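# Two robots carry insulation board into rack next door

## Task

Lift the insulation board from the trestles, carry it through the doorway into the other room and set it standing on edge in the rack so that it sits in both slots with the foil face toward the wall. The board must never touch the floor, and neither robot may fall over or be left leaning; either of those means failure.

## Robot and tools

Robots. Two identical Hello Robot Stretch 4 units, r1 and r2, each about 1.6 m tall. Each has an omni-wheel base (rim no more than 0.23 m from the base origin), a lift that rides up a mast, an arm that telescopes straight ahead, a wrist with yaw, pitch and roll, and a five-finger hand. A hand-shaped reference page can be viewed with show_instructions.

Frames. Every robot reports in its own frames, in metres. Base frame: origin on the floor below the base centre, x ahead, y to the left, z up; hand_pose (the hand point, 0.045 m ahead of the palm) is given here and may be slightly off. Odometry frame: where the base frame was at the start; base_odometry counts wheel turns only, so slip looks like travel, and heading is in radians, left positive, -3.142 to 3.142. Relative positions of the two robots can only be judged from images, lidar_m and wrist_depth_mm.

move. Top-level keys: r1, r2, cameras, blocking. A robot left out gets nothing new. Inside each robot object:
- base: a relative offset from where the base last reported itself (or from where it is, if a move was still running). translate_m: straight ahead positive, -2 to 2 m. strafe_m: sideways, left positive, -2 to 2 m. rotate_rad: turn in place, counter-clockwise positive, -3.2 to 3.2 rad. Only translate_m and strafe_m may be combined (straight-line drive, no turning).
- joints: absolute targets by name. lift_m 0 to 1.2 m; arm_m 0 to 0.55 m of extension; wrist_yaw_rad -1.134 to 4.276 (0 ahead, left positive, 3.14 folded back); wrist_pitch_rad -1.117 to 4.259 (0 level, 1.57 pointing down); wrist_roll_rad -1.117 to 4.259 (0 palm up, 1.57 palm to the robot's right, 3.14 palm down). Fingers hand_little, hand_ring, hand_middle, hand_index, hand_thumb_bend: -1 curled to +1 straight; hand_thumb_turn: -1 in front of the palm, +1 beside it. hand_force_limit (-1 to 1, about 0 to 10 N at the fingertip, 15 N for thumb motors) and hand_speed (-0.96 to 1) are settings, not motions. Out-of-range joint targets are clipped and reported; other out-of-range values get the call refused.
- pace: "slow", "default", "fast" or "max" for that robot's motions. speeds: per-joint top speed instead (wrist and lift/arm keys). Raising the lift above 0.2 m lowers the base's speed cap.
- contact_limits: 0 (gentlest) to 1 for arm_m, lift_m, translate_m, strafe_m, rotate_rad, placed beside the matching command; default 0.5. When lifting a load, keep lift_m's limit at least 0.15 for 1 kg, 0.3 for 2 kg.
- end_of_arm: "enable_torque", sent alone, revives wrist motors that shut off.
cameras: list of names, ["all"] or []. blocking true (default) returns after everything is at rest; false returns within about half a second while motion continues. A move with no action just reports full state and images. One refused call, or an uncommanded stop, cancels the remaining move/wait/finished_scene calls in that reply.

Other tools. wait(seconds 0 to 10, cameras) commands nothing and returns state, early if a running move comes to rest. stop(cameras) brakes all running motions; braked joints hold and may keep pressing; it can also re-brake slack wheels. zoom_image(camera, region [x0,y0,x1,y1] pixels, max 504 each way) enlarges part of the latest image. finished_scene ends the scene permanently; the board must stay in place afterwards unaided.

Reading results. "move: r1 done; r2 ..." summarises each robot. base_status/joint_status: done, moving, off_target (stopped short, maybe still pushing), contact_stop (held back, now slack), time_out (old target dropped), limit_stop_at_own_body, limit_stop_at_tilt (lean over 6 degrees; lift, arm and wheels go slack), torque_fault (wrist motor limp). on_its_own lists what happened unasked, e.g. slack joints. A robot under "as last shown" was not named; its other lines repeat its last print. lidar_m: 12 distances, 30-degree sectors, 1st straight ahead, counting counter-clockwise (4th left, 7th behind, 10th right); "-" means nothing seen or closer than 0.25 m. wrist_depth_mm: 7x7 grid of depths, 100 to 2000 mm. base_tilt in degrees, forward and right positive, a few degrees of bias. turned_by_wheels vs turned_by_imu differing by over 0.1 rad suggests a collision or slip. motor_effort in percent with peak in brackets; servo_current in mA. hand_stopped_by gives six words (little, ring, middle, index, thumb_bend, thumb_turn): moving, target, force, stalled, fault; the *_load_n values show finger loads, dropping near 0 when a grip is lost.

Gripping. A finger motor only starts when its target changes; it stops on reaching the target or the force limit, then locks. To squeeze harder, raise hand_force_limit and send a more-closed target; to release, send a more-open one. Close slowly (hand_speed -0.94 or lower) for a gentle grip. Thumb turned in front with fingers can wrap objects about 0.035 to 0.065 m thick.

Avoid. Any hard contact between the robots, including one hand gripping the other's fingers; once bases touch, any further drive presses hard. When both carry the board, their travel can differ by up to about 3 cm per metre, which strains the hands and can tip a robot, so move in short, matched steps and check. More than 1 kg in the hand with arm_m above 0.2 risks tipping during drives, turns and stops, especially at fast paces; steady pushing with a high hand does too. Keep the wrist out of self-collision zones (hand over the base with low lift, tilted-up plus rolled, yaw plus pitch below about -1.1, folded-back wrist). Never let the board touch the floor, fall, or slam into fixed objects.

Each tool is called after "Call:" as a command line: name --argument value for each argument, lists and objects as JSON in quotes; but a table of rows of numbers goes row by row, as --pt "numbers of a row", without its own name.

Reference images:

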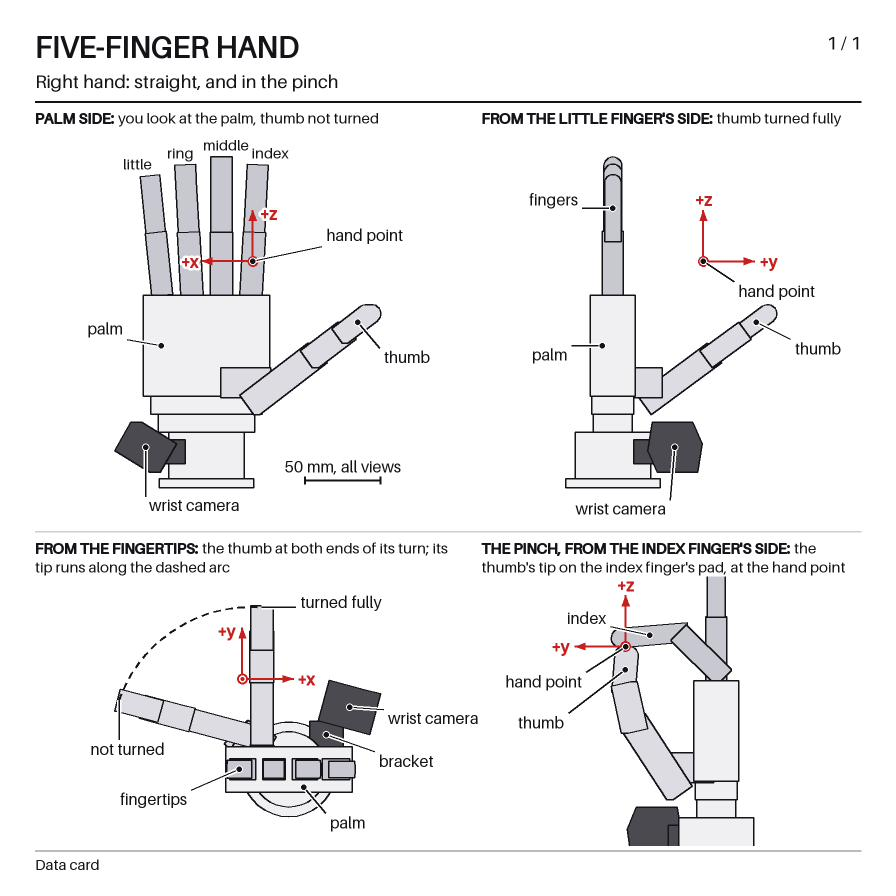

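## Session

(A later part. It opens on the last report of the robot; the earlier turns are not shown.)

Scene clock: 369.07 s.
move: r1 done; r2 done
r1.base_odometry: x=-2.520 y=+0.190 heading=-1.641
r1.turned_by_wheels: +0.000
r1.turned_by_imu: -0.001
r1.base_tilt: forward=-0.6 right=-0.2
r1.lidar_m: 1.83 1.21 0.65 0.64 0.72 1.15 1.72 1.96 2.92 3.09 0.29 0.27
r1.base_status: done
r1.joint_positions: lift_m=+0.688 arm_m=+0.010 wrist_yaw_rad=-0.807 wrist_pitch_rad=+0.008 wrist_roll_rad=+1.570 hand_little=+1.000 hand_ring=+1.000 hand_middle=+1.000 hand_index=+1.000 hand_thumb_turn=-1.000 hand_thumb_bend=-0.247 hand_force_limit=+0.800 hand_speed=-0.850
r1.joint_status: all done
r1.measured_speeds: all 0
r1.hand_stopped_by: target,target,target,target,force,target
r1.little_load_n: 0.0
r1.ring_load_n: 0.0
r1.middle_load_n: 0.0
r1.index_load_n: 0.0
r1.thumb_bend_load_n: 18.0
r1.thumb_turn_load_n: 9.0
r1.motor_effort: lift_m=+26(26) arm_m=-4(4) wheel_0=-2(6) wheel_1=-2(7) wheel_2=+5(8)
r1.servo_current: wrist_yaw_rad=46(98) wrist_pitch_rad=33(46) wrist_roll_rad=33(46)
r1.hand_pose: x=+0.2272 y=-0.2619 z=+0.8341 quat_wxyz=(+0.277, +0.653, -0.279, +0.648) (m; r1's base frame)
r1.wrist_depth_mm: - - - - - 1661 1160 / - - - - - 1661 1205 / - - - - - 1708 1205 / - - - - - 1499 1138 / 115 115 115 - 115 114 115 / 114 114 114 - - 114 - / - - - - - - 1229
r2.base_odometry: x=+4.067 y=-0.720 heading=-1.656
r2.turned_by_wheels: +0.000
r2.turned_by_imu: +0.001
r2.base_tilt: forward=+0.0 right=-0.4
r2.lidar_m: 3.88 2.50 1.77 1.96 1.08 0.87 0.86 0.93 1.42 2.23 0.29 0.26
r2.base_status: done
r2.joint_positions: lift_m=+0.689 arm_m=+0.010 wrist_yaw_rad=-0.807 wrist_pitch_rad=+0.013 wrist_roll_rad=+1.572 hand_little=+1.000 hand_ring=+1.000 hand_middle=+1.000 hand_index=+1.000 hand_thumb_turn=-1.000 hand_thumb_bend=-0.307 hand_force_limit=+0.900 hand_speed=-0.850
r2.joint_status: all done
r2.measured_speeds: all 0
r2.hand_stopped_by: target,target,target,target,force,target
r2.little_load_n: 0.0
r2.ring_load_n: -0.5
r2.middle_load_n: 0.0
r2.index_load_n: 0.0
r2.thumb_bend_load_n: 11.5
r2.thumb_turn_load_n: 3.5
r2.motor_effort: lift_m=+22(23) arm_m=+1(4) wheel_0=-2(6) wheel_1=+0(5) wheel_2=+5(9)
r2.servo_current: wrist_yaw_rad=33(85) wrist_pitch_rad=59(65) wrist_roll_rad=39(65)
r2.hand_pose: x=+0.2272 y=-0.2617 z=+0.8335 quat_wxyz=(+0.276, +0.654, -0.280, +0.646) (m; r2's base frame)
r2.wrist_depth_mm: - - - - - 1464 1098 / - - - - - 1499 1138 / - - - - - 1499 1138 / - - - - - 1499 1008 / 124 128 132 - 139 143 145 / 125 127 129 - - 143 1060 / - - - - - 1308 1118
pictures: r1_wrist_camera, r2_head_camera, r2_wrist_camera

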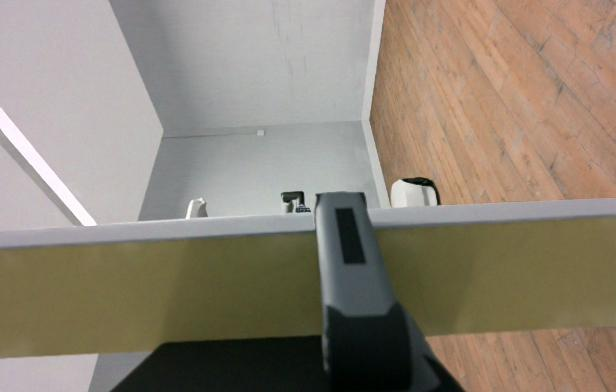

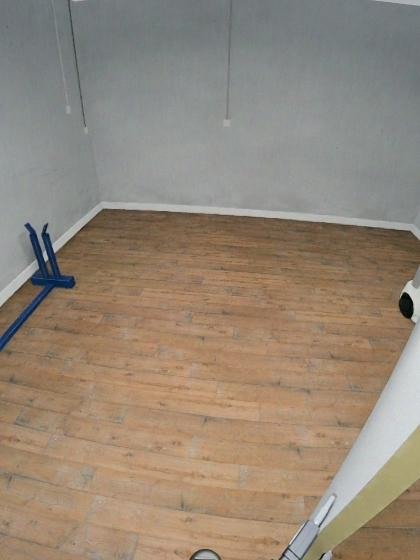

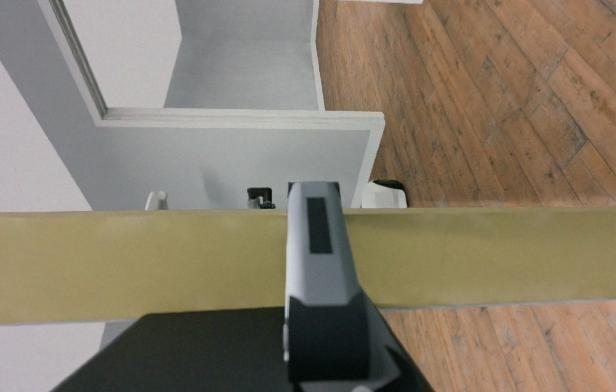

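Call:
move --r2 '{"base": {"translate_m": 0.01, "strafe_m": -0.0098}, "pace": "slow"}' --cameras '["r2_wrist_camera"]'

Scene clock: 371.67 s.
move: r2 done
r1: as last shown
r1.base_tilt: forward=-0.6 right=-0.4
r1.lidar_m: 1.84 1.19 0.67 0.65 0.74 1.12 1.75 1.95 2.95 3.10 0.30 0.26
r1.joint_positions: lift_m=+0.688 arm_m=+0.010 wrist_yaw_rad=-0.810 wrist_pitch_rad=+0.008 wrist_roll_rad=+1.570 hand_little=+1.000 hand_ring=+1.000 hand_middle=+1.000 hand_index=+1.000 hand_thumb_turn=-1.000 hand_thumb_bend=-0.247 hand_force_limit=+0.800 hand_speed=-0.850
r1.thumb_bend_load_n: 16.5
r1.thumb_turn_load_n: 9.5
r1.motor_effort: lift_m=+26(26) arm_m=-2(4) wheel_0=-1(3) wheel_1=-2(3) wheel_2=+1(5)
r1.servo_current: wrist_yaw_rad=39(59) wrist_pitch_rad=46(46) wrist_roll_rad=33(39)
r1.hand_pose: x=+0.2264 y=-0.2620 z=+0.8341 quat_wxyz=(+0.278, +0.653, -0.280, +0.647) (m; r1's base frame)
r1.wrist_depth_mm: - - - - - 1661 1160 / - - - - - 1618 1182 / - - - - - 1661 1205 / - - - - - 1618 1160 / 125 114 114 - 114 113 113 / 112 112 113 112 - 112 112 / - - - - - - 1205
r2.base_odometry: x=+4.057 y=-0.729 heading=-1.656
r2.turned_by_wheels: +0.000
r2.turned_by_imu: +0.000
r2.base_tilt: forward=+0.0 right=-0.2
r2.lidar_m: 3.88 2.51 1.78 1.96 1.12 0.88 0.87 0.95 1.44 2.23 0.29 0.28
r2.base_status: done
r2.joint_positions: lift_m=+0.689 arm_m=+0.010 wrist_yaw_rad=-0.810 wrist_pitch_rad=+0.013 wrist_roll_rad=+1.572 hand_little=+1.000 hand_ring=+1.000 hand_middle=+1.000 hand_index=+1.000 hand_thumb_turn=-1.000 hand_thumb_bend=-0.307 hand_force_limit=+0.900 hand_speed=-0.850
r2.joint_status: not commanded
r2.measured_speeds: all 0
r2.hand_stopped_by: target,target,target,target,force,target
r2.little_load_n: 0.0
r2.ring_load_n: 0.0
r2.middle_load_n: 0.0
r2.index_load_n: 0.0
r2.thumb_bend_load_n: 12.0
r2.thumb_turn_load_n: 4.0
r2.motor_effort: lift_m=+22(23) arm_m=-4(4) wheel_0=+4(6) wheel_1=-2(3) wheel_2=-4(6)
r2.servo_current: wrist_yaw_rad=59(59) wrist_pitch_rad=65(65) wrist_roll_rad=59(59)
r2.hand_pose: x=+0.2265 y=-0.2618 z=+0.8335 quat_wxyz=(+0.276, +0.654, -0.281, +0.646) (m; r2's base frame)
r2.wrist_depth_mm: - - - - - 1499 1118 / - - - - - 1499 1098 / - - - - - 1499 1118 / - - - - - 1499 1078 / 123 126 129 - 137 140 143 / 122 125 127 - - 141 1042 / - - - - - 1366 1098
pictures: r2_wrist_camera

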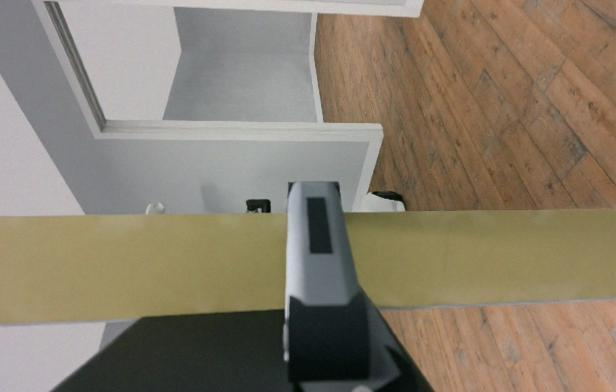

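Call:
move --r2 '{"base": {"translate_m": 0.0075, "strafe_m": -0.0072}, "pace": "slow"}'

Call:
move --r2 '{"joints": {"hand_thumb_bend": -0.75, "hand_force_limit": 0.95, "hand_speed": -0.9}}'

Scene clock: 372.93 s.
move: r2 done
r1: as last shown
r1.turned_by_imu: +0.000
r1.base_tilt: forward=-0.6 right=-0.5
r1.lidar_m: 1.84 1.19 0.66 0.66 0.74 1.13 1.74 1.93 2.93 3.08 0.26 0.27
r1.joint_positions: lift_m=+0.688 arm_m=+0.010 wrist_yaw_rad=-0.815 wrist_pitch_rad=+0.008 wrist_roll_rad=+1.570 hand_little=+1.000 hand_ring=+1.000 hand_middle=+1.000 hand_index=+1.000 hand_thumb_turn=-1.000 hand_thumb_bend=-0.247 hand_force_limit=+0.800 hand_speed=-0.850
r1.little_load_n: 0.5
r1.thumb_turn_load_n: 10.0
r1.motor_effort: lift_m=+26(26) arm_m=+2(2) wheel_0=+1(2) wheel_1=-2(3) wheel_2=+0(2)
r1.servo_current: wrist_yaw_rad=52(59) wrist_pitch_rad=46(46) wrist_roll_rad=39(46)
r1.hand_pose: x=+0.2253 y=-0.2622 z=+0.8341 quat_wxyz=(+0.279, +0.652, -0.281, +0.647) (m; r1's base frame)
r1.wrist_depth_mm: - - - - - 1576 1160 / - - - - - 1661 1182 / - - - - - 1661 1205 / - - - - - 1708 1160 / 112 112 112 112 112 111 - / 110 110 110 110 - 110 - / - - - - - - 1205
r2.base_odometry: x=+4.049 y=-0.736 heading=-1.656
r2.turned_by_wheels: +0.000
r2.turned_by_imu: +0.000
r2.base_tilt: forward=-0.1 right=-0.3
r2.lidar_m: 3.87 2.52 1.77 1.97 1.13 0.90 0.87 0.93 1.45 2.23 0.27 0.28
r2.base_status: done
r2.joint_positions: lift_m=+0.689 arm_m=+0.010 wrist_yaw_rad=-0.813 wrist_pitch_rad=+0.013 wrist_roll_rad=+1.572 hand_little=+1.000 hand_ring=+1.000 hand_middle=+1.000 hand_index=+1.000 hand_thumb_turn=-1.000 hand_thumb_bend=-0.307 hand_force_limit=+0.900 hand_speed=-0.850
r2.joint_status: not commanded
r2.measured_speeds: all 0
r2.hand_stopped_by: target,target,target,target,force,target
r2.little_load_n: 0.0
r2.ring_load_n: 0.0
r2.middle_load_n: 0.5
r2.index_load_n: 0.0
r2.thumb_bend_load_n: 13.5
r2.thumb_turn_load_n: 5.5
r2.motor_effort: lift_m=+22(23) arm_m=-3(4) wheel_0=+8(12) wheel_1=-3(4) wheel_2=-6(9)
r2.servo_current: wrist_yaw_rad=78(78) wrist_pitch_rad=59(72) wrist_roll_rad=59(65)
r2.hand_pose: x=+0.2255 y=-0.2620 z=+0.8335 quat_wxyz=(+0.278, +0.653, -0.282, +0.645) (m; r2's base frame)
r2.wrist_depth_mm: - - - - - 1499 1078 / - - - - - 1499 1098 / - - - - - 1464 1098 / - - - - - 1499 1098 / 119 122 126 - 133 136 140 / 117 120 122 - - 137 1078 / - - - - - 1308 1098
pictures: none

Scene clock: 373.40 s.
move: r2 off_target
r1: as last shown
r1.base_tilt: forward=-0.6 right=-0.4
r1.lidar_m: 1.83 1.23 0.65 0.66 0.72 1.12 1.76 1.92 2.96 3.11 0.29 0.26
r1.little_load_n: 0.0
r1.motor_effort: lift_m=+26(26) arm_m=+4(4) wheel_0=+2(2) wheel_1=-2(3) wheel_2=+0(1)
r1.servo_current: wrist_yaw_rad=52(52) wrist_pitch_rad=46(46) wrist_roll_rad=33(39)
r1.wrist_depth_mm: - - - - - 1618 1160 / - - - - - 1708 1182 / - - - - - 1708 1182 / - - - - - 1708 1160 / 112 112 112 112 112 111 - / 110 110 110 110 - 110 - / - - - - - - 1182
r2.base_odometry: x=+4.049 y=-0.736 heading=-1.656
r2.turned_by_wheels: +0.000
r2.turned_by_imu: +0.000
r2.base_tilt: forward=-0.1 right=-0.2
r2.lidar_m: 3.87 2.51 1.77 1.97 1.12 0.88 0.87 0.95 1.44 2.23 0.27 0.28
r2.base_status: not commanded
r2.joint_positions: lift_m=+0.689 arm_m=+0.010 wrist_yaw_rad=-0.813 wrist_pitch_rad=+0.013 wrist_roll_rad=+1.572 hand_little=+1.000 hand_ring=+1.000 hand_middle=+1.000 hand_index=+1.000 hand_thumb_turn=-1.000 hand_thumb_bend=-0.313 hand_force_limit=+0.950 hand_speed=-0.900
r2.joint_status: hand_thumb_bend off_target (ended at -0.313, target -0.750); the others done
r2.measured_speeds: all 0
r2.hand_stopped_by: target,target,target,target,force,target
r2.little_load_n: 0.0
r2.ring_load_n: 0.0
r2.middle_load_n: 0.5
r2.index_load_n: 0.5
r2.thumb_bend_load_n: 14.0
r2.thumb_turn_load_n: 5.5
r2.motor_effort: lift_m=+22(22) arm_m=-2(3) wheel_0=+8(8) wheel_1=-3(4) wheel_2=-6(7)
r2.servo_current: wrist_yaw_rad=52(65) wrist_pitch_rad=65(65) wrist_roll_rad=52(52)
r2.hand_pose: x=+0.2255 y=-0.2620 z=+0.8335 quat_wxyz=(+0.278, +0.653, -0.282, +0.645) (m; r2's base frame)
r2.wrist_depth_mm: - - - - - 1499 1098 / - - - - - 1499 1118 / - - - - - 1499 1118 / - - - - - 1464 1078 / 119 121 125 - 133 137 140 / 117 121 122 - - 137 1042 / - - - - - 1336 1098
pictures: none

Call:
move --r1 '{"base": {"translate_m": -0.1128, "strafe_m": -0.1057}, "joints": {"wrist_yaw_rad": -0.68}, "speeds": {"wrist_yaw_rad": 0.08}, "pace": "slow"}' --r2 '{"base": {"translate_m": -0.1128, "strafe_m": -0.1057}, "joints": {"wrist_yaw_rad": -0.68}, "speeds": {"wrist_yaw_rad": 0.08}, "pace": "slow"}' --cameras '["r1_head_camera", "r2_head_camera", "r2_wrist_camera"]'

Scene clock: 377.47 s.
move: r1 done; r2 done
r1.base_odometry: x=-2.617 y=+0.310 heading=-1.641
r1.turned_by_wheels: +0.000
r1.turned_by_imu: -0.001
r1.base_tilt: forward=-0.6 right=-0.3
r1.lidar_m: 2.17 1.38 0.78 0.77 0.84 1.35 1.65 1.82 2.78 3.02 3.26 0.28
r1.base_status: done
r1.joint_positions: lift_m=+0.688 arm_m=+0.010 wrist_yaw_rad=-0.683 wrist_pitch_rad=+0.008 wrist_roll_rad=+1.570 hand_little=+1.000 hand_ring=+1.000 hand_middle=+1.000 hand_index=+1.000 hand_thumb_turn=-1.000 hand_thumb_bend=-0.247 hand_force_limit=+0.800 hand_speed=-0.850
r1.joint_status: all done
r1.measured_speeds: all 0
r1.hand_stopped_by: target,target,target,target,force,target
r1.little_load_n: 0.0
r1.ring_load_n: 0.0
r1.middle_load_n: 0.0
r1.index_load_n: 0.0
r1.thumb_bend_load_n: 17.0
r1.thumb_turn_load_n: 9.5
r1.motor_effort: lift_m=+26(26) arm_m=+3(4) wheel_0=+2(10) wheel_1=-3(9) wheel_2=+3(4)
r1.servo_current: wrist_yaw_rad=46(215) wrist_pitch_rad=39(52) wrist_roll_rad=39(46)
r1.hand_pose: x=+0.2594 y=-0.2541 z=+0.8341 quat_wxyz=(+0.236, +0.669, -0.237, +0.664) (m; r1's base frame)
r1.wrist_depth_mm: - - - - - 1618 1182 / - - - - - 1661 1182 / - - - - - 1661 1182 / - - - - - 1576 1160 / 113 113 113 - 113 112 - / 112 112 112 112 - 111 - / - - - - - - 1182
r2.base_odometry: x=+3.953 y=-0.615 heading=-1.656
r2.turned_by_wheels: +0.000
r2.turned_by_imu: +0.001
r2.base_tilt: forward=-0.1 right=-0.3
r2.lidar_m: 3.96 2.68 1.91 2.08 1.00 0.79 0.76 0.84 1.28 2.12 2.30 0.30
r2.base_status: done
r2.joint_positions: lift_m=+0.689 arm_m=+0.010 wrist_yaw_rad=-0.683 wrist_pitch_rad=+0.013 wrist_roll_rad=+1.572 hand_little=+1.000 hand_ring=+1.000 hand_middle=+1.000 hand_index=+1.000 hand_thumb_turn=-1.000 hand_thumb_bend=-0.313 hand_force_limit=+0.950 hand_speed=-0.900
r2.joint_status: all done
r2.measured_speeds: all 0
r2.hand_stopped_by: target,target,target,target,force,target
r2.little_load_n: 0.0
r2.ring_load_n: 0.0
r2.middle_load_n: 0.0
r2.index_load_n: 0.0
r2.thumb_bend_load_n: 14.0
r2.thumb_turn_load_n: 5.0
r2.motor_effort: lift_m=+22(23) arm_m=+3(4) wheel_0=+1(11) wheel_1=-1(8) wheel_2=+3(6)
r2.servo_current: wrist_yaw_rad=26(189) wrist_pitch_rad=59(72) wrist_roll_rad=52(72)
r2.hand_pose: x=+0.2593 y=-0.2540 z=+0.8335 quat_wxyz=(+0.235, +0.670, -0.239, +0.662) (m; r2's base frame)
r2.wrist_depth_mm: - - - - - 1499 1118 / - - - - - 1499 1098 / - - - - - 1499 1098 / - - - - - 1397 1098 / 117 120 123 - 131 133 137 / 116 119 121 - - 134 1042 / - - - - - 1366 1098
pictures: r1_head_camera, r2_head_camera, r2_wrist_camera

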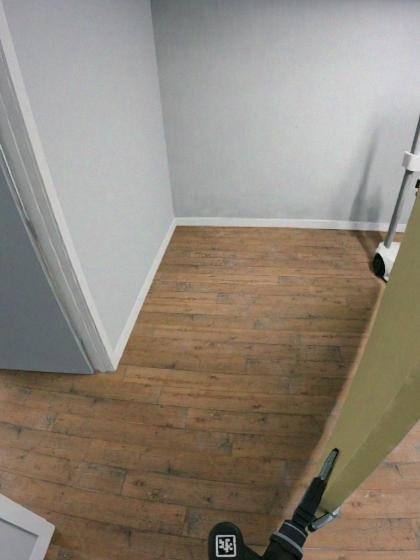

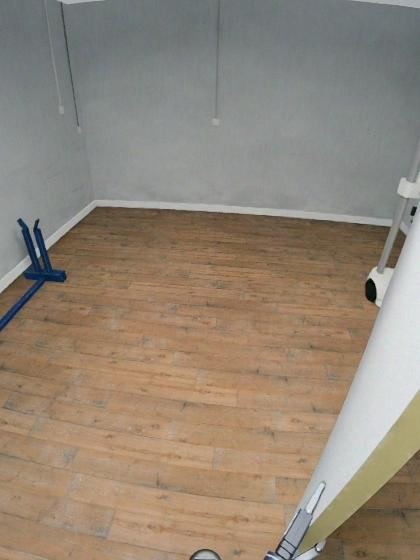

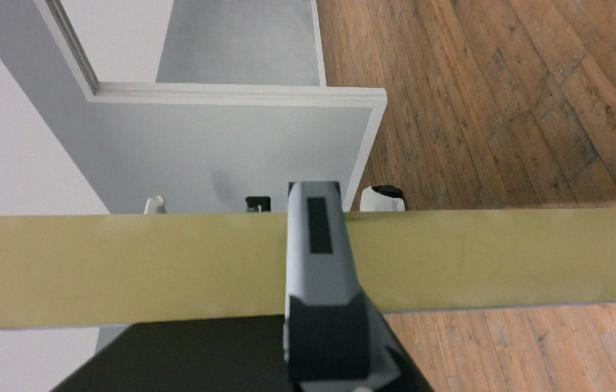

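Call:
move --r1 '{"base": {"translate_m": -0.0981, "strafe_m": -0.1197}, "joints": {"wrist_yaw_rad": -0.55}, "speeds": {"wrist_yaw_rad": 0.08}, "pace": "slow"}' --r2 '{"base": {"translate_m": -0.0981, "strafe_m": -0.1197}, "joints": {"wrist_yaw_rad": -0.55}, "speeds": {"wrist_yaw_rad": 0.08}, "pace": "slow"}'

Call:
move --r1 '{"base": {"translate_m": -0.0815, "strafe_m": -0.1315}, "joints": {"wrist_yaw_rad": -0.42}, "speeds": {"wrist_yaw_rad": 0.08}, "pace": "slow"}' --r2 '{"base": {"translate_m": -0.0815, "strafe_m": -0.1315}, "joints": {"wrist_yaw_rad": -0.42}, "speeds": {"wrist_yaw_rad": 0.08}, "pace": "slow"}'

Scene clock: 381.27 s.
move: r1 done; r2 done
r1.base_odometry: x=-2.729 y=+0.416 heading=-1.641
r1.turned_by_wheels: +0.000
r1.turned_by_imu: -0.001
r1.base_tilt: forward=-0.7 right=-0.5
r1.lidar_m: 2.48 1.51 0.94 0.90 1.00 1.51 1.57 1.74 2.63 2.87 3.16 0.30
r1.base_status: done
r1.joint_positions: lift_m=+0.688 arm_m=+0.010 wrist_yaw_rad=-0.552 wrist_pitch_rad=+0.008 wrist_roll_rad=+1.570 hand_little=+1.000 hand_ring=+1.000 hand_middle=+1.000 hand_index=+1.000 hand_thumb_turn=-1.000 hand_thumb_bend=-0.247 hand_force_limit=+0.800 hand_speed=-0.850
r1.joint_status: all done
r1.measured_speeds: all 0
r1.hand_stopped_by: target,target,target,target,force,target
r1.little_load_n: 0.0
r1.ring_load_n: 0.0
r1.middle_load_n: 0.0
r1.index_load_n: 0.0
r1.thumb_bend_load_n: 18.5
r1.thumb_turn_load_n: 10.0
r1.motor_effort: lift_m=+26(26) arm_m=+2(4) wheel_0=+1(7) wheel_1=-3(9) wheel_2=+3(5)
r1.servo_current: wrist_yaw_rad=39(156) wrist_pitch_rad=33(46) wrist_roll_rad=33(46)
r1.hand_pose: x=+0.2918 y=-0.2417 z=+0.8341 quat_wxyz=(+0.192, +0.683, -0.193, +0.677) (m; r1's base frame)
r1.wrist_depth_mm: - - - - - 1618 1160 / - - - - - 1661 1160 / - - - - - 1661 1205 / - - - - - 1618 1160 / 113 113 112 - 113 112 - / 112 112 112 112 - 112 - / - - - - - - 1182
r2.base_odometry: x=+3.843 y=-0.507 heading=-1.656
r2.turned_by_wheels: +0.000
r2.turned_by_imu: +0.001
r2.base_tilt: forward=-0.1 right=-0.2
r2.lidar_m: 4.04 2.82 2.05 1.88 0.91 0.71 0.70 0.76 1.14 1.98 2.16 0.31
r2.base_status: done
r2.joint_positions: lift_m=+0.689 arm_m=+0.010 wrist_yaw_rad=-0.552 wrist_pitch_rad=+0.013 wrist_roll_rad=+1.572 hand_little=+1.000 hand_ring=+1.000 hand_middle=+1.000 hand_index=+1.000 hand_thumb_turn=-1.000 hand_thumb_bend=-0.313 hand_force_limit=+0.950 hand_speed=-0.900
r2.joint_status: all done
r2.measured_speeds: all 0
r2.hand_stopped_by: target,target,target,target,force,target
r2.little_load_n: 0.0
r2.ring_load_n: 0.0
r2.middle_load_n: 0.0
r2.index_load_n: 0.0
r2.thumb_bend_load_n: 14.0
r2.thumb_turn_load_n: 5.0
r2.motor_effort: lift_m=+22(23) arm_m=+4(4) wheel_0=+1(8) wheel_1=-3(6) wheel_2=+4(6)
r2.servo_current: wrist_yaw_rad=46(130) wrist_pitch_rad=59(72) wrist_roll_rad=52(65)
r2.hand_pose: x=+0.2918 y=-0.2415 z=+0.8335 quat_wxyz=(+0.191, +0.685, -0.194, +0.676) (m; r2's base frame)
r2.wrist_depth_mm: - - - - - 1499 1098 / - - - - - 1464 1078 / - - - - - 1537 1118 / - - - - - 1464 1160 / 118 120 124 - 131 134 138 / 116 120 121 - - 135 1008 / - - - - - 1366 1098
pictures: none

Scene clock: 384.10 s.
move: r1 done; r2 done
r1.base_odometry: x=-2.855 y=+0.506 heading=-1.641
r1.turned_by_wheels: +0.000
r1.turned_by_imu: -0.001
r1.base_tilt: forward=-0.6 right=-0.5
r1.lidar_m: 2.87 1.66 1.05 1.03 1.12 1.53 1.51 1.68 2.55 2.72 3.06 0.31
r1.base_status: done
r1.joint_positions: lift_m=+0.688 arm_m=+0.010 wrist_yaw_rad=-0.420 wrist_pitch_rad=+0.008 wrist_roll_rad=+1.570 hand_little=+1.000 hand_ring=+1.000 hand_middle=+1.000 hand_index=+1.000 hand_thumb_turn=-1.000 hand_thumb_bend=-0.247 hand_force_limit=+0.800 hand_speed=-0.850
r1.joint_status: all done
r1.measured_speeds: all 0
r1.hand_stopped_by: target,target,target,target,force,target
r1.little_load_n: 0.0
r1.ring_load_n: 0.0
r1.middle_load_n: 0.0
r1.index_load_n: 0.0
r1.thumb_bend_load_n: 18.5
r1.thumb_turn_load_n: 9.5
r1.motor_effort: lift_m=+25(26) arm_m=-3(4) wheel_0=+0(6) wheel_1=-3(8) wheel_2=+6(7)
r1.servo_current: wrist_yaw_rad=46(130) wrist_pitch_rad=33(52) wrist_roll_rad=39(46)
r1.hand_pose: x=+0.3227 y=-0.2250 z=+0.8341 quat_wxyz=(+0.147, +0.694, -0.148, +0.689) (m; r1's base frame)
r1.wrist_depth_mm: - - - - - 1661 1160 / - - - - - 1661 1182 / - - - - - 1661 1205 / - - - - - 1499 1138 / 136 113 113 - 113 113 113 / 112 112 112 112 - 112 112 / - 112 - - - - 1182
r2.base_odometry: x=+3.719 y=-0.415 heading=-1.656
r2.turned_by_wheels: +0.000
r2.turned_by_imu: +0.001
r2.base_tilt: forward=+0.1 right=-0.4
r2.lidar_m: 4.11 3.00 2.21 1.71 0.80 0.63 0.62 0.69 1.07 1.84 2.01 0.33
r2.base_status: done
r2.joint_positions: lift_m=+0.689 arm_m=+0.010 wrist_yaw_rad=-0.420 wrist_pitch_rad=+0.013 wrist_roll_rad=+1.572 hand_little=+1.000 hand_ring=+1.000 hand_middle=+1.000 hand_index=+1.000 hand_thumb_turn=-1.000 hand_thumb_bend=-0.313 hand_force_limit=+0.950 hand_speed=-0.900
r2.joint_status: all done
r2.measured_speeds: all 0
r2.hand_stopped_by: target,target,target,target,force,target
r2.little_load_n: 0.0
r2.ring_load_n: 0.0
r2.middle_load_n: 0.0
r2.index_load_n: 0.0
r2.thumb_bend_load_n: 14.0
r2.thumb_turn_load_n: 5.0
r2.motor_effort: lift_m=+22(23) arm_m=+3(4) wheel_0=+0(7) wheel_1=-2(7) wheel_2=+7(8)
r2.servo_current: wrist_yaw_rad=59(104) wrist_pitch_rad=59(72) wrist_roll_rad=39(72)
r2.hand_pose: x=+0.3226 y=-0.2248 z=+0.8335 quat_wxyz=(+0.146, +0.696, -0.149, +0.687) (m; r2's base frame)
r2.wrist_depth_mm: - - - - - 1464 1078 / - - - - - 1499 1118 / - - - - - 1499 1098 / - - - - - 1397 1138 / 119 121 125 - 132 135 139 / 117 120 121 - - 136 1008 / - - - - - 1336 1118
pictures: none

Call:
move --r1 '{"base": {"translate_m": -0.0637, "strafe_m": -0.1412}, "joints": {"wrist_yaw_rad": -0.29}, "speeds": {"wrist_yaw_rad": 0.08}, "pace": "slow"}' --r2 '{"base": {"translate_m": -0.0607, "strafe_m": -0.1422}, "joints": {"wrist_yaw_rad": -0.29}, "speeds": {"wrist_yaw_rad": 0.08}, "pace": "slow"}'

Call:
move --r1 '{"base": {"translate_m": -0.0449, "strafe_m": -0.1480}, "joints": {"wrist_yaw_rad": -0.16}, "speeds": {"wrist_yaw_rad": 0.08}, "pace": "slow"}' --r2 '{"base": {"translate_m": -0.0429, "strafe_m": -0.1480}, "joints": {"wrist_yaw_rad": -0.16}, "speeds": {"wrist_yaw_rad": 0.08}, "pace": "slow"}' --cameras '["r1_head_camera", "r1_wrist_camera", "r2_head_camera", "r2_wrist_camera"]'

Scene clock: 388.03 s.
move: r1 done; r2 done
r1.base_odometry: x=-2.991 y=+0.580 heading=-1.641
r1.turned_by_wheels: +0.000
r1.turned_by_imu: -0.001
r1.base_tilt: forward=-0.7 right=-0.3
r1.lidar_m: 2.49 1.77 1.21 1.20 1.32 1.50 1.46 1.63 2.49 2.60 2.97 0.32
r1.base_status: done
r1.joint_positions: lift_m=+0.688 arm_m=+0.010 wrist_yaw_rad=-0.290 wrist_pitch_rad=+0.008 wrist_roll_rad=+1.570 hand_little=+1.000 hand_ring=+1.000 hand_middle=+1.000 hand_index=+1.000 hand_thumb_turn=-1.000 hand_thumb_bend=-0.247 hand_force_limit=+0.800 hand_speed=-0.850
r1.joint_status: all done
r1.measured_speeds: all 0
r1.hand_stopped_by: target,target,target,target,force,target
r1.little_load_n: 0.0
r1.ring_load_n: 0.0
r1.middle_load_n: 0.0
r1.index_load_n: 0.0
r1.thumb_bend_load_n: 18.0
r1.thumb_turn_load_n: 10.0
r1.motor_effort: lift_m=+26(26) arm_m=-4(4) wheel_0=+0(6) wheel_1=-3(8) wheel_2=+7(8)
r1.servo_current: wrist_yaw_rad=52(117) wrist_pitch_rad=39(52) wrist_roll_rad=33(46)
r1.hand_pose: x=+0.3506 y=-0.2047 z=+0.8341 quat_wxyz=(+0.102, +0.703, -0.102, +0.697) (m; r1's base frame)
r1.wrist_depth_mm: - - - - - 1618 1160 / - - - - - 1661 1182 / - - - - - 1708 1182 / - - - - - 1499 1160 / 131 113 113 - 113 113 113 / 112 112 112 112 - 112 - / - 112 - - - - 1205
r2.base_odometry: x=+3.582 y=-0.342 heading=-1.655
r2.turned_by_wheels: +0.000
r2.turned_by_imu: +0.001
r2.base_tilt: forward=-0.1 right=-0.3
r2.lidar_m: 2.46 3.13 2.37 1.58 0.77 0.59 0.58 0.64 0.98 1.70 1.84 0.33
r2.base_status: done
r2.joint_positions: lift_m=+0.689 arm_m=+0.010 wrist_yaw_rad=-0.290 wrist_pitch_rad=+0.013 wrist_roll_rad=+1.572 hand_little=+1.000 hand_ring=+1.000 hand_middle=+1.000 hand_index=+1.000 hand_thumb_turn=-1.000 hand_thumb_bend=-0.313 hand_force_limit=+0.950 hand_speed=-0.900
r2.joint_status: all done
r2.measured_speeds: all 0
r2.hand_stopped_by: target,target,target,target,force,target
r2.little_load_n: 0.0
r2.ring_load_n: 0.0
r2.middle_load_n: 0.0
r2.index_load_n: 0.0
r2.thumb_bend_load_n: 14.0
r2.thumb_turn_load_n: 5.0
r2.motor_effort: lift_m=+22(23) arm_m=+4(4) wheel_0=+0(8) wheel_1=-1(7) wheel_2=+7(9)
r2.servo_current: wrist_yaw_rad=46(104) wrist_pitch_rad=65(72) wrist_roll_rad=52(65)
r2.hand_pose: x=+0.3506 y=-0.2046 z=+0.8335 quat_wxyz=(+0.101, +0.704, -0.103, +0.695) (m; r2's base frame)
r2.wrist_depth_mm: - - - - - 1464 1118 / - - - - - 1537 1098 / - - - - - 1464 1118 / - - - - - 1397 1078 / 118 121 125 - 133 135 138 / 117 121 121 - - 136 1025 / - - - - - 1366 1118
pictures: none

Scene clock: 390.83 s.
move: r1 done; r2 done
r1.base_odometry: x=-3.136 y=+0.635 heading=-1.640
r1.turned_by_wheels: +0.000
r1.turned_by_imu: -0.001
r1.base_tilt: forward=-0.5 right=-0.4
r1.lidar_m: 0.55 1.91 1.37 1.35 1.48 1.48 1.44 1.60 2.42 2.39 2.85 0.33
r1.base_status: done
r1.joint_positions: lift_m=+0.688 arm_m=+0.010 wrist_yaw_rad=-0.160 wrist_pitch_rad=+0.008 wrist_roll_rad=+1.570 hand_little=+1.000 hand_ring=+1.000 hand_middle=+1.000 hand_index=+1.000 hand_thumb_turn=-1.000 hand_thumb_bend=-0.247 hand_force_limit=+0.800 hand_speed=-0.850
r1.joint_status: all done
r1.measured_speeds: all 0
r1.hand_stopped_by: target,target,target,target,force,target
r1.little_load_n: 0.0
r1.ring_load_n: 0.0
r1.middle_load_n: 0.0
r1.index_load_n: 0.0
r1.thumb_bend_load_n: 18.5
r1.thumb_turn_load_n: 10.0
r1.motor_effort: lift_m=+25(26) arm_m=-3(4) wheel_0=+1(6) wheel_1=-4(8) wheel_2=+7(9)
r1.servo_current: wrist_yaw_rad=46(111) wrist_pitch_rad=46(52) wrist_roll_rad=39(46)
r1.hand_pose: x=+0.3758 y=-0.1809 z=+0.8341 quat_wxyz=(+0.056, +0.708, -0.056, +0.702) (m; r1's base frame)
r1.wrist_depth_mm: - - - - - 1661 1138 / - - - - - 1661 1182 / - - - - - 1708 1182 / - - - - - 1499 1160 / 133 113 114 - 114 113 113 / 113 113 113 - - 113 - / - - - - - - 1205
r2.base_odometry: x=+3.438 y=-0.287 heading=-1.655
r2.turned_by_wheels: +0.000
r2.turned_by_imu: +0.001
r2.base_tilt: forward=+0.2 right=-0.1
r2.lidar_m: 0.60 3.24 2.51 1.55 0.74 0.58 0.56 0.61 0.96 1.55 1.69 0.34
r2.base_status: done
r2.joint_positions: lift_m=+0.689 arm_m=+0.010 wrist_yaw_rad=-0.159 wrist_pitch_rad=+0.013 wrist_roll_rad=+1.572 hand_little=+1.000 hand_ring=+1.000 hand_middle=+1.000 hand_index=+1.000 hand_thumb_turn=-1.000 hand_thumb_bend=-0.313 hand_force_limit=+0.950 hand_speed=-0.900
r2.joint_status: all done
r2.measured_speeds: all 0
r2.hand_stopped_by: target,target,target,target,force,target
r2.little_load_n: 0.0
r2.ring_load_n: 0.0
r2.middle_load_n: 0.0
r2.index_load_n: 0.0
r2.thumb_bend_load_n: 14.0
r2.thumb_turn_load_n: 5.0
r2.motor_effort: lift_m=+22(23) arm_m=+2(4) wheel_0=+1(7) wheel_1=-3(7) wheel_2=+7(10)
r2.servo_current: wrist_yaw_rad=39(85) wrist_pitch_rad=59(72) wrist_roll_rad=52(65)
r2.hand_pose: x=+0.3757 y=-0.1808 z=+0.8335 quat_wxyz=(+0.056, +0.709, -0.057, +0.700) (m; r2's base frame)
r2.wrist_depth_mm: - - - - - 1537 1098 / - - - - - 1537 1078 / - - - - - 1464 1098 / - - - - - 1366 1060 / 119 122 125 - 133 136 139 / 118 121 123 - - 136 1042 / - - - - - 1336 1138
pictures: r1_head_camera, r1_wrist_camera, r2_head_camera, r2_wrist_camera

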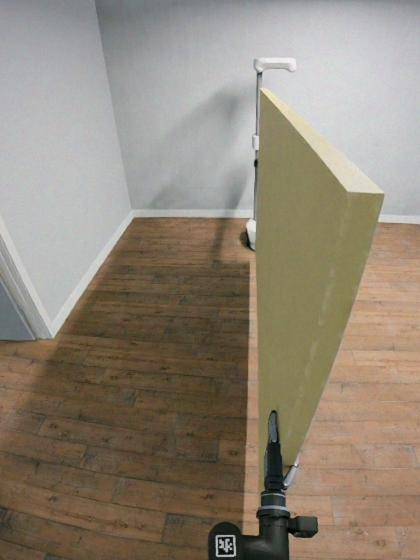

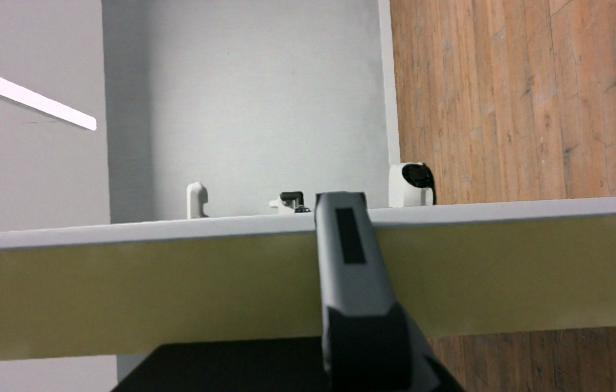

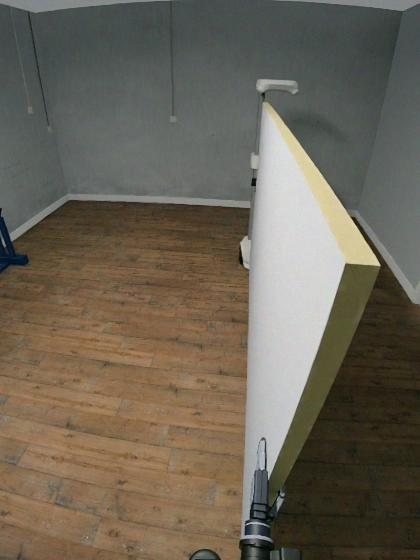

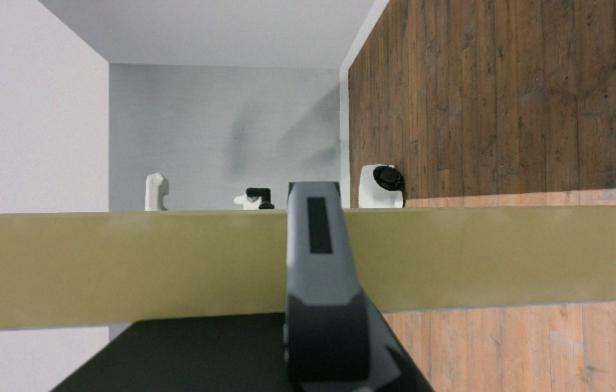

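Call:
move --r1 '{"base": {"translate_m": -0.1067, "strafe_m": -0.4282}, "pace": "slow"}' --r2 '{"base": {"translate_m": 0.1067, "strafe_m": 0.4282}, "pace": "slow"}'

Call:
move --r1 '{"base": {"translate_m": -0.1067, "strafe_m": -0.4282}, "pace": "slow"}' --r2 '{"base": {"translate_m": 0.1067, "strafe_m": 0.4282}, "pace": "slow"}' --cameras '["r1_head_camera", "r1_wrist_camera", "r2_head_camera", "r2_wrist_camera"]'

Scene clock: 406.13 s.
move: r1 done; r2 done
r1.base_odometry: x=-3.555 y=+0.770 heading=-1.640
r1.turned_by_wheels: +0.000
r1.turned_by_imu: -0.002
r1.base_tilt: forward=-0.6 right=-0.4
r1.lidar_m: 0.54 2.27 1.81 1.77 1.82 1.42 1.40 1.52 2.33 2.01 2.54 0.31
r1.base_status: done
r1.joint_positions: lift_m=+0.688 arm_m=+0.010 wrist_yaw_rad=-0.160 wrist_pitch_rad=+0.008 wrist_roll_rad=+1.570 hand_little=+1.000 hand_ring=+1.000 hand_middle=+1.000 hand_index=+1.000 hand_thumb_turn=-1.000 hand_thumb_bend=-0.247 hand_force_limit=+0.800 hand_speed=-0.850
r1.joint_status: not commanded
r1.measured_speeds: all 0
r1.hand_stopped_by: target,target,target,target,force,target
r1.little_load_n: 0.0
r1.ring_load_n: 0.0
r1.middle_load_n: 0.0
r1.index_load_n: 0.0
r1.thumb_bend_load_n: 19.0
r1.thumb_turn_load_n: 10.0
r1.motor_effort: lift_m=+26(26) arm_m=-3(4) wheel_0=+2(5) wheel_1=-3(8) wheel_2=+5(10)
r1.servo_current: wrist_yaw_rad=39(59) wrist_pitch_rad=39(52) wrist_roll_rad=26(46)
r1.hand_pose: x=+0.3758 y=-0.1809 z=+0.8341 quat_wxyz=(+0.056, +0.708, -0.056, +0.702) (m; r1's base frame)
r1.wrist_depth_mm: - - - - - 1618 1160 / - - - - - 1618 1182 / - - - - - 1708 1182 / - - - - - 1464 1138 / 133 113 113 - 113 113 113 / 112 112 113 112 - 112 - / - - - - - - 1205
r2.base_odometry: x=+3.856 y=-0.430 heading=-1.655
r2.turned_by_wheels: +0.000
r2.turned_by_imu: +0.001
r2.base_tilt: forward=+0.1 right=-0.4
r2.lidar_m: 0.58 2.84 2.10 1.70 0.80 0.61 0.62 0.68 1.02 1.98 2.16 0.34
r2.base_status: done
r2.joint_positions: lift_m=+0.689 arm_m=+0.010 wrist_yaw_rad=-0.159 wrist_pitch_rad=+0.013 wrist_roll_rad=+1.572 hand_little=+1.000 hand_ring=+1.000 hand_middle=+1.000 hand_index=+1.000 hand_thumb_turn=-1.000 hand_thumb_bend=-0.313 hand_force_limit=+0.950 hand_speed=-0.900
r2.joint_status: not commanded
r2.measured_speeds: all 0
r2.hand_stopped_by: target,target,target,target,force,target
r2.little_load_n: 0.0
r2.ring_load_n: 0.5
r2.middle_load_n: 0.0
r2.index_load_n: 0.0
r2.thumb_bend_load_n: 14.0
r2.thumb_turn_load_n: 5.0
r2.motor_effort: lift_m=+22(23) arm_m=-3(4) wheel_0=-4(10) wheel_1=+2(6) wheel_2=+0(7)
r2.servo_current: wrist_yaw_rad=46(78) wrist_pitch_rad=59(72) wrist_roll_rad=52(72)
r2.hand_pose: x=+0.3757 y=-0.1808 z=+0.8335 quat_wxyz=(+0.056, +0.709, -0.057, +0.700) (m; r2's base frame)
r2.wrist_depth_mm: - - - - - 1499 1098 / - - - - - 1499 1098 / - - - - - 1499 1098 / - - - - - 1397 1098 / 119 121 125 - 133 135 139 / 117 121 123 - - 136 1025 / - - - - - 1336 1098
pictures: none

Scene clock: 411.80 s.
move: r1 done; r2 done
r1.base_odometry: x=-3.975 y=+0.906 heading=-1.640
r1.turned_by_wheels: +0.000
r1.turned_by_imu: -0.002
r1.base_tilt: forward=-0.6 right=-0.4
r1.lidar_m: 0.52 2.83 2.23 2.21 1.74 1.37 1.34 1.50 1.96 1.58 2.13 0.33
r1.base_status: done
r1.joint_positions: lift_m=+0.688 arm_m=+0.010 wrist_yaw_rad=-0.160 wrist_pitch_rad=+0.008 wrist_roll_rad=+1.570 hand_little=+1.000 hand_ring=+1.000 hand_middle=+1.000 hand_index=+1.000 hand_thumb_turn=-1.000 hand_thumb_bend=-0.247 hand_force_limit=+0.800 hand_speed=-0.850
r1.joint_status: not commanded
r1.measured_speeds: all 0
r1.hand_stopped_by: target,target,target,target,force,target
r1.little_load_n: 0.0
r1.ring_load_n: 0.0
r1.middle_load_n: 0.0
r1.index_load_n: 0.0
r1.thumb_bend_load_n: 17.5
r1.thumb_turn_load_n: 10.0
r1.motor_effort: lift_m=+26(26) arm_m=-3(4) wheel_0=+1(6) wheel_1=-1(8) wheel_2=+3(7)
r1.servo_current: wrist_yaw_rad=46(72) wrist_pitch_rad=26(46) wrist_roll_rad=33(46)
r1.hand_pose: x=+0.3758 y=-0.1809 z=+0.8341 quat_wxyz=(+0.056, +0.708, -0.056, +0.702) (m; r1's base frame)
r1.wrist_depth_mm: - - - - - 1618 1160 / - - - - - 1618 1182 / - - - - - 1708 1182 / - - - - - 1576 1138 / 147 113 113 - 113 113 113 / 112 112 112 112 - 112 - / - - - - - - 1182
r2.base_odometry: x=+4.273 y=-0.572 heading=-1.655
r2.turned_by_wheels: +0.000
r2.turned_by_imu: +0.000
r2.base_tilt: forward=-0.2 right=-0.3
r2.lidar_m: 0.60 1.74 1.73 1.77 0.86 0.68 0.66 0.74 1.12 2.41 2.61 0.35
r2.base_status: done
r2.joint_positions: lift_m=+0.689 arm_m=+0.010 wrist_yaw_rad=-0.159 wrist_pitch_rad=+0.013 wrist_roll_rad=+1.572 hand_little=+1.000 hand_ring=+1.000 hand_middle=+1.000 hand_index=+1.000 hand_thumb_turn=-1.000 hand_thumb_bend=-0.313 hand_force_limit=+0.950 hand_speed=-0.900
r2.joint_status: not commanded
r2.measured_speeds: all 0
r2.hand_stopped_by: target,target,target,target,force,target
r2.little_load_n: 0.0
r2.ring_load_n: 0.0
r2.middle_load_n: 0.0
r2.index_load_n: 0.5
r2.thumb_bend_load_n: 13.5
r2.thumb_turn_load_n: 5.0
r2.motor_effort: lift_m=+22(23) arm_m=-4(4) wheel_0=-3(9) wheel_1=+1(7) wheel_2=-1(5)
r2.servo_current: wrist_yaw_rad=46(85) wrist_pitch_rad=59(72) wrist_roll_rad=39(72)
r2.hand_pose: x=+0.3757 y=-0.1808 z=+0.8335 quat_wxyz=(+0.056, +0.709, -0.057, +0.700) (m; r2's base frame)
r2.wrist_depth_mm: - - - - - 1464 1098 / - - - - - 1464 1118 / - - - - - 1499 1098 / - - - - - 1464 1098 / 118 121 125 - 132 135 139 / 117 120 121 - - 136 1008 / - - - - - 1366 1118
pictures: r1_head_camera, r1_wrist_camera, r2_head_camera, r2_wrist_camera

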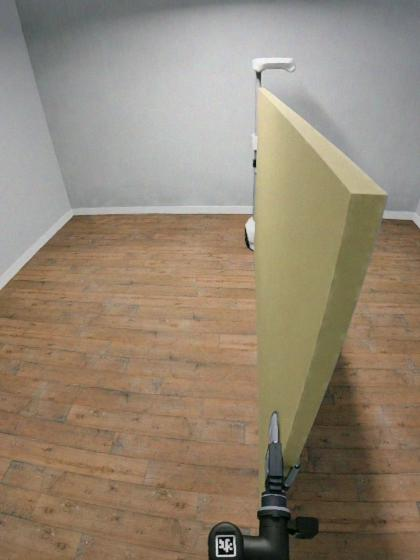

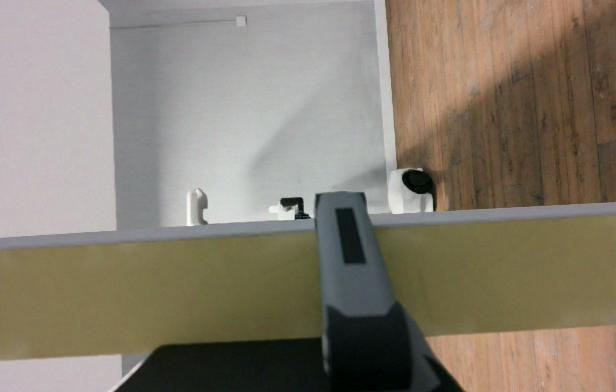

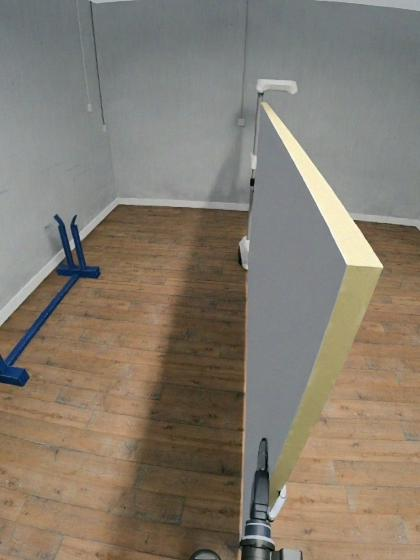

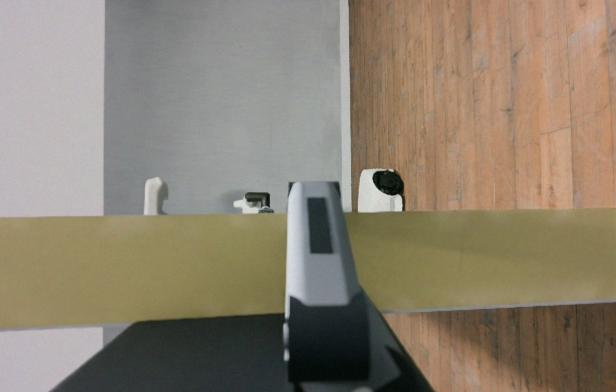

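Call:
move --r1 '{"base": {"translate_m": -0.172, "strafe_m": -0.408}, "pace": "slow"}' --r2 '{"base": {"translate_m": 0.172, "strafe_m": 0.408}, "pace": "slow"}'

Call:
move --r1 '{"base": {"translate_m": -0.16, "strafe_m": -0.38}, "pace": "slow"}' --r2 '{"base": {"translate_m": 0.16, "strafe_m": 0.38}, "pace": "slow"}' --cameras '["r1_head_camera", "r1_head_right_camera", "r1_wrist_camera", "r2_head_camera", "r2_head_left_camera"]'

Scene clock: 422.70 s.
move: r1 done; r2 done
r1.base_odometry: x=-4.370 y=+1.106 heading=-1.640
r1.turned_by_wheels: +0.000
r1.turned_by_imu: -0.003
r1.base_tilt: forward=-0.6 right=-0.5
r1.lidar_m: 0.54 3.38 2.67 2.65 1.55 1.25 1.22 1.35 1.54 1.51 1.23 0.33
r1.base_status: done
r1.joint_positions: lift_m=+0.688 arm_m=+0.010 wrist_yaw_rad=-0.160 wrist_pitch_rad=+0.008 wrist_roll_rad=+1.570 hand_little=+1.000 hand_ring=+1.000 hand_middle=+1.000 hand_index=+1.000 hand_thumb_turn=-1.000 hand_thumb_bend=-0.247 hand_force_limit=+0.800 hand_speed=-0.850
r1.joint_status: not commanded
r1.measured_speeds: all 0
r1.hand_stopped_by: target,target,target,target,force,target
r1.little_load_n: 0.0
r1.ring_load_n: 0.0
r1.middle_load_n: 0.0
r1.index_load_n: 0.0
r1.thumb_bend_load_n: 17.0
r1.thumb_turn_load_n: 9.5
r1.motor_effort: lift_m=+25(26) arm_m=-4(4) wheel_0=+2(6) wheel_1=-4(8) wheel_2=+3(7)
r1.servo_current: wrist_yaw_rad=46(59) wrist_pitch_rad=33(52) wrist_roll_rad=33(46)
r1.hand_pose: x=+0.3758 y=-0.1809 z=+0.8341 quat_wxyz=(+0.056, +0.708, -0.056, +0.702) (m; r1's base frame)
r1.wrist_depth_mm: - - - - - 1618 1160 / - - - - - 1661 1182 / - - - - - 1661 1205 / - - - - - 1576 1160 / 177 113 113 - 113 113 113 / 112 112 112 112 - 112 112 / 1618 - - - - - 1205
r2.base_odometry: x=+4.665 y=-0.778 heading=-1.655
r2.turned_by_wheels: +0.000
r2.turned_by_imu: +0.002
r2.base_tilt: forward=+0.0 right=-0.2
r2.lidar_m: 0.61 1.32 1.40 1.37 1.01 0.81 0.80 0.87 1.31 2.83 3.48 0.35
r2.base_status: done
r2.joint_positions: lift_m=+0.689 arm_m=+0.010 wrist_yaw_rad=-0.159 wrist_pitch_rad=+0.013 wrist_roll_rad=+1.572 hand_little=+1.000 hand_ring=+1.000 hand_middle=+1.000 hand_index=+1.000 hand_thumb_turn=-1.000 hand_thumb_bend=-0.313 hand_force_limit=+0.950 hand_speed=-0.900
r2.joint_status: not commanded
r2.measured_speeds: all 0
r2.hand_stopped_by: target,target,target,target,force,target
r2.little_load_n: 0.0
r2.ring_load_n: 0.0
r2.middle_load_n: 0.0
r2.index_load_n: 0.0
r2.thumb_bend_load_n: 13.5
r2.thumb_turn_load_n: 5.0
r2.motor_effort: lift_m=+22(22) arm_m=-3(4) wheel_0=-2(8) wheel_1=+2(6) wheel_2=-2(6)
r2.servo_current: wrist_yaw_rad=52(78) wrist_pitch_rad=59(65) wrist_roll_rad=39(65)
r2.hand_pose: x=+0.3757 y=-0.1808 z=+0.8335 quat_wxyz=(+0.056, +0.709, -0.057, +0.700) (m; r2's base frame)
r2.wrist_depth_mm: - - - - - 1499 1098 / - - - - - 1464 1118 / - - - - - 1499 1098 / - - - - - 1430 1098 / 118 121 125 - 132 135 139 / 117 120 121 - - 135 1025 / - - - - - 1366 1098
pictures: none

Scene clock: 428.10 s.
move: r1 done; r2 done
r1.base_odometry: x=-4.738 y=+1.291 heading=-1.639
r1.turned_by_wheels: +0.000
r1.turned_by_imu: -0.002
r1.base_tilt: forward=-0.6 right=-0.4
r1.lidar_m: 0.54 3.89 3.07 3.04 1.45 1.13 1.12 1.22 1.14 1.11 0.98 0.32
r1.base_status: done
r1.joint_positions: lift_m=+0.688 arm_m=+0.010 wrist_yaw_rad=-0.160 wrist_pitch_rad=+0.008 wrist_roll_rad=+1.570 hand_little=+1.000 hand_ring=+1.000 hand_middle=+1.000 hand_index=+1.000 hand_thumb_turn=-1.000 hand_thumb_bend=-0.247 hand_force_limit=+0.800 hand_speed=-0.850
r1.joint_status: not commanded
r1.measured_speeds: all 0
r1.hand_stopped_by: target,target,target,target,force,target
r1.little_load_n: 0.0
r1.ring_load_n: 0.0
r1.middle_load_n: 0.0
r1.index_load_n: 0.0
r1.thumb_bend_load_n: 16.5
r1.thumb_turn_load_n: 9.5
r1.motor_effort: lift_m=+26(26) arm_m=-3(4) wheel_0=+2(6) wheel_1=-2(8) wheel_2=+3(6)
r1.servo_current: wrist_yaw_rad=52(59) wrist_pitch_rad=39(52) wrist_roll_rad=33(46)
r1.hand_pose: x=+0.3758 y=-0.1809 z=+0.8341 quat_wxyz=(+0.056, +0.708, -0.056, +0.702) (m; r1's base frame)
r1.wrist_depth_mm: - - - - - 1618 1118 / - - - - - 1537 1182 / - - - - - 1661 1182 / - - - - - 1618 1160 / 241 114 113 - 113 113 113 / 112 112 112 112 - 112 112 / - - - - - - 1182
r2.base_odometry: x=+5.030 y=-0.970 heading=-1.656
r2.turned_by_wheels: +0.000
r2.turned_by_imu: +0.001
r2.base_tilt: forward=+0.1 right=-0.1
r2.lidar_m: 0.58 0.96 0.99 0.97 1.08 0.91 0.90 0.99 1.49 3.22 3.75 0.34
r2.base_status: done
r2.joint_positions: lift_m=+0.689 arm_m=+0.010 wrist_yaw_rad=-0.159 wrist_pitch_rad=+0.013 wrist_roll_rad=+1.572 hand_little=+1.000 hand_ring=+1.000 hand_middle=+1.000 hand_index=+1.000 hand_thumb_turn=-1.000 hand_thumb_bend=-0.313 hand_force_limit=+0.950 hand_speed=-0.900
r2.joint_status: not commanded
r2.measured_speeds: all 0
r2.hand_stopped_by: target,target,target,target,force,target
r2.little_load_n: 0.0
r2.ring_load_n: 0.0
r2.middle_load_n: 0.0
r2.index_load_n: 0.0
r2.thumb_bend_load_n: 13.5
r2.thumb_turn_load_n: 5.0
r2.motor_effort: lift_m=+22(22) arm_m=-4(4) wheel_0=-2(9) wheel_1=+1(6) wheel_2=-2(6)
r2.servo_current: wrist_yaw_rad=33(85) wrist_pitch_rad=59(72) wrist_roll_rad=52(72)
r2.hand_pose: x=+0.3757 y=-0.1808 z=+0.8335 quat_wxyz=(+0.056, +0.709, -0.057, +0.700) (m; r2's base frame)
r2.wrist_depth_mm: - - - - - 1464 1078 / - - - - - 1464 1078 / - - - - - 1464 1078 / - - - - - 1499 1078 / 119 121 125 - 133 136 139 / 117 120 121 - - 135 1008 / - - - - - 1308 1118
pictures: r1_head_camera, r1_head_right_camera, r1_wrist_camera, r2_head_camera, r2_head_left_camera

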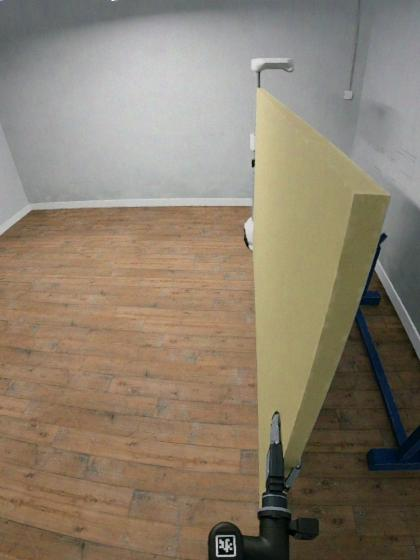

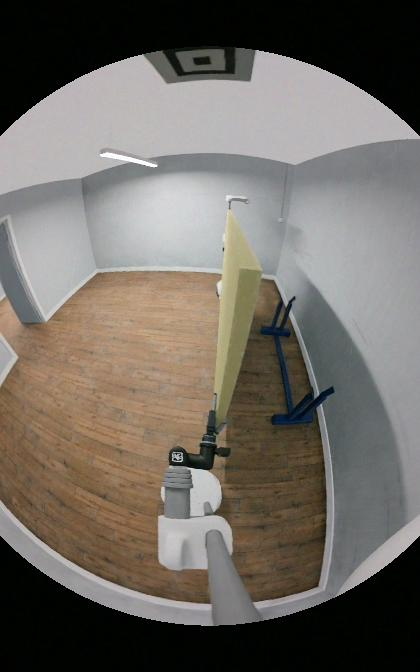

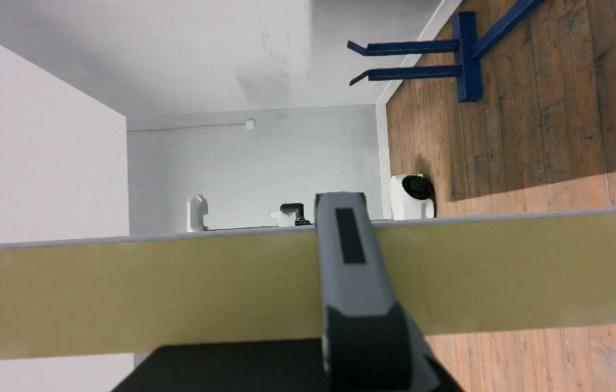

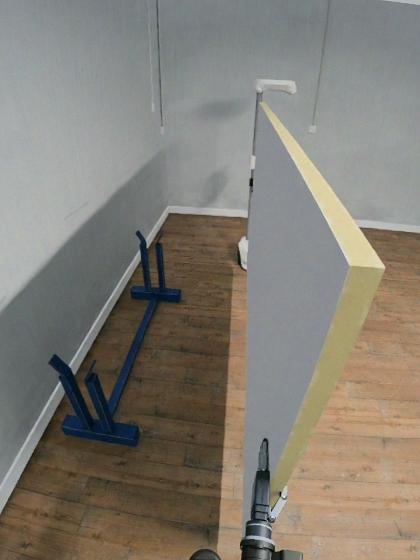

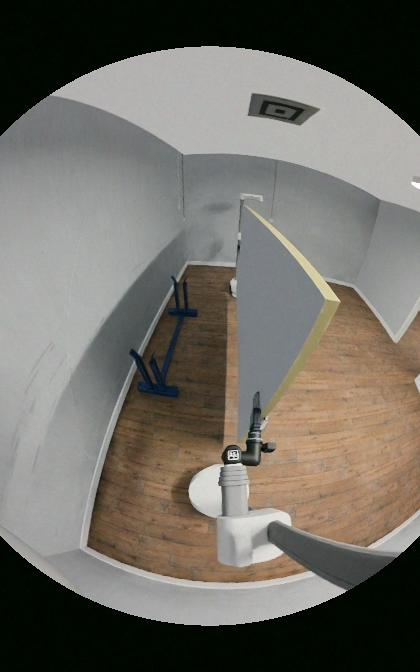

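Call:
zoom_image --camera "r2_head_camera" --region '[30, 210, 260, 460]'

Call:
zoom_image --camera "r1_wrist_camera" --region '[320, 0, 560, 240]'

Scaled by 2.016 from the camera's 420x560 image, which has a finer 1200x1600 frame.

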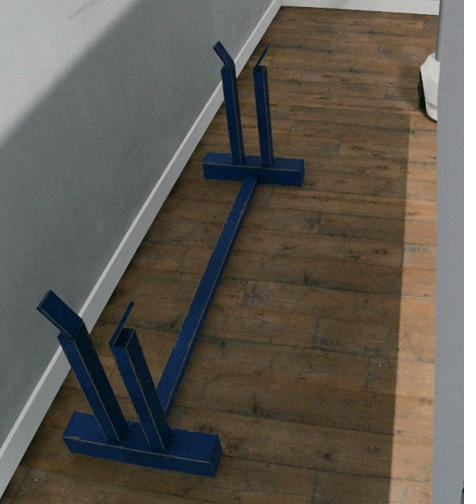

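Scaled by 2.100.

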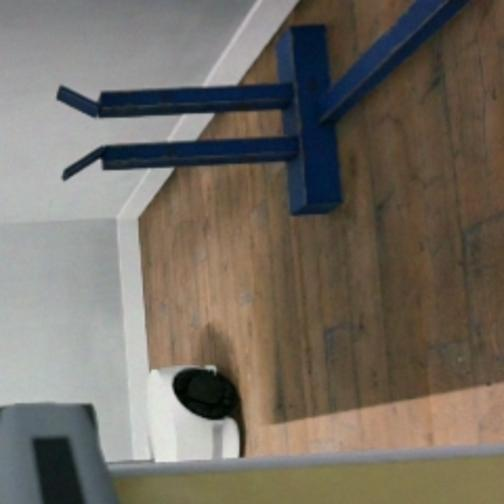

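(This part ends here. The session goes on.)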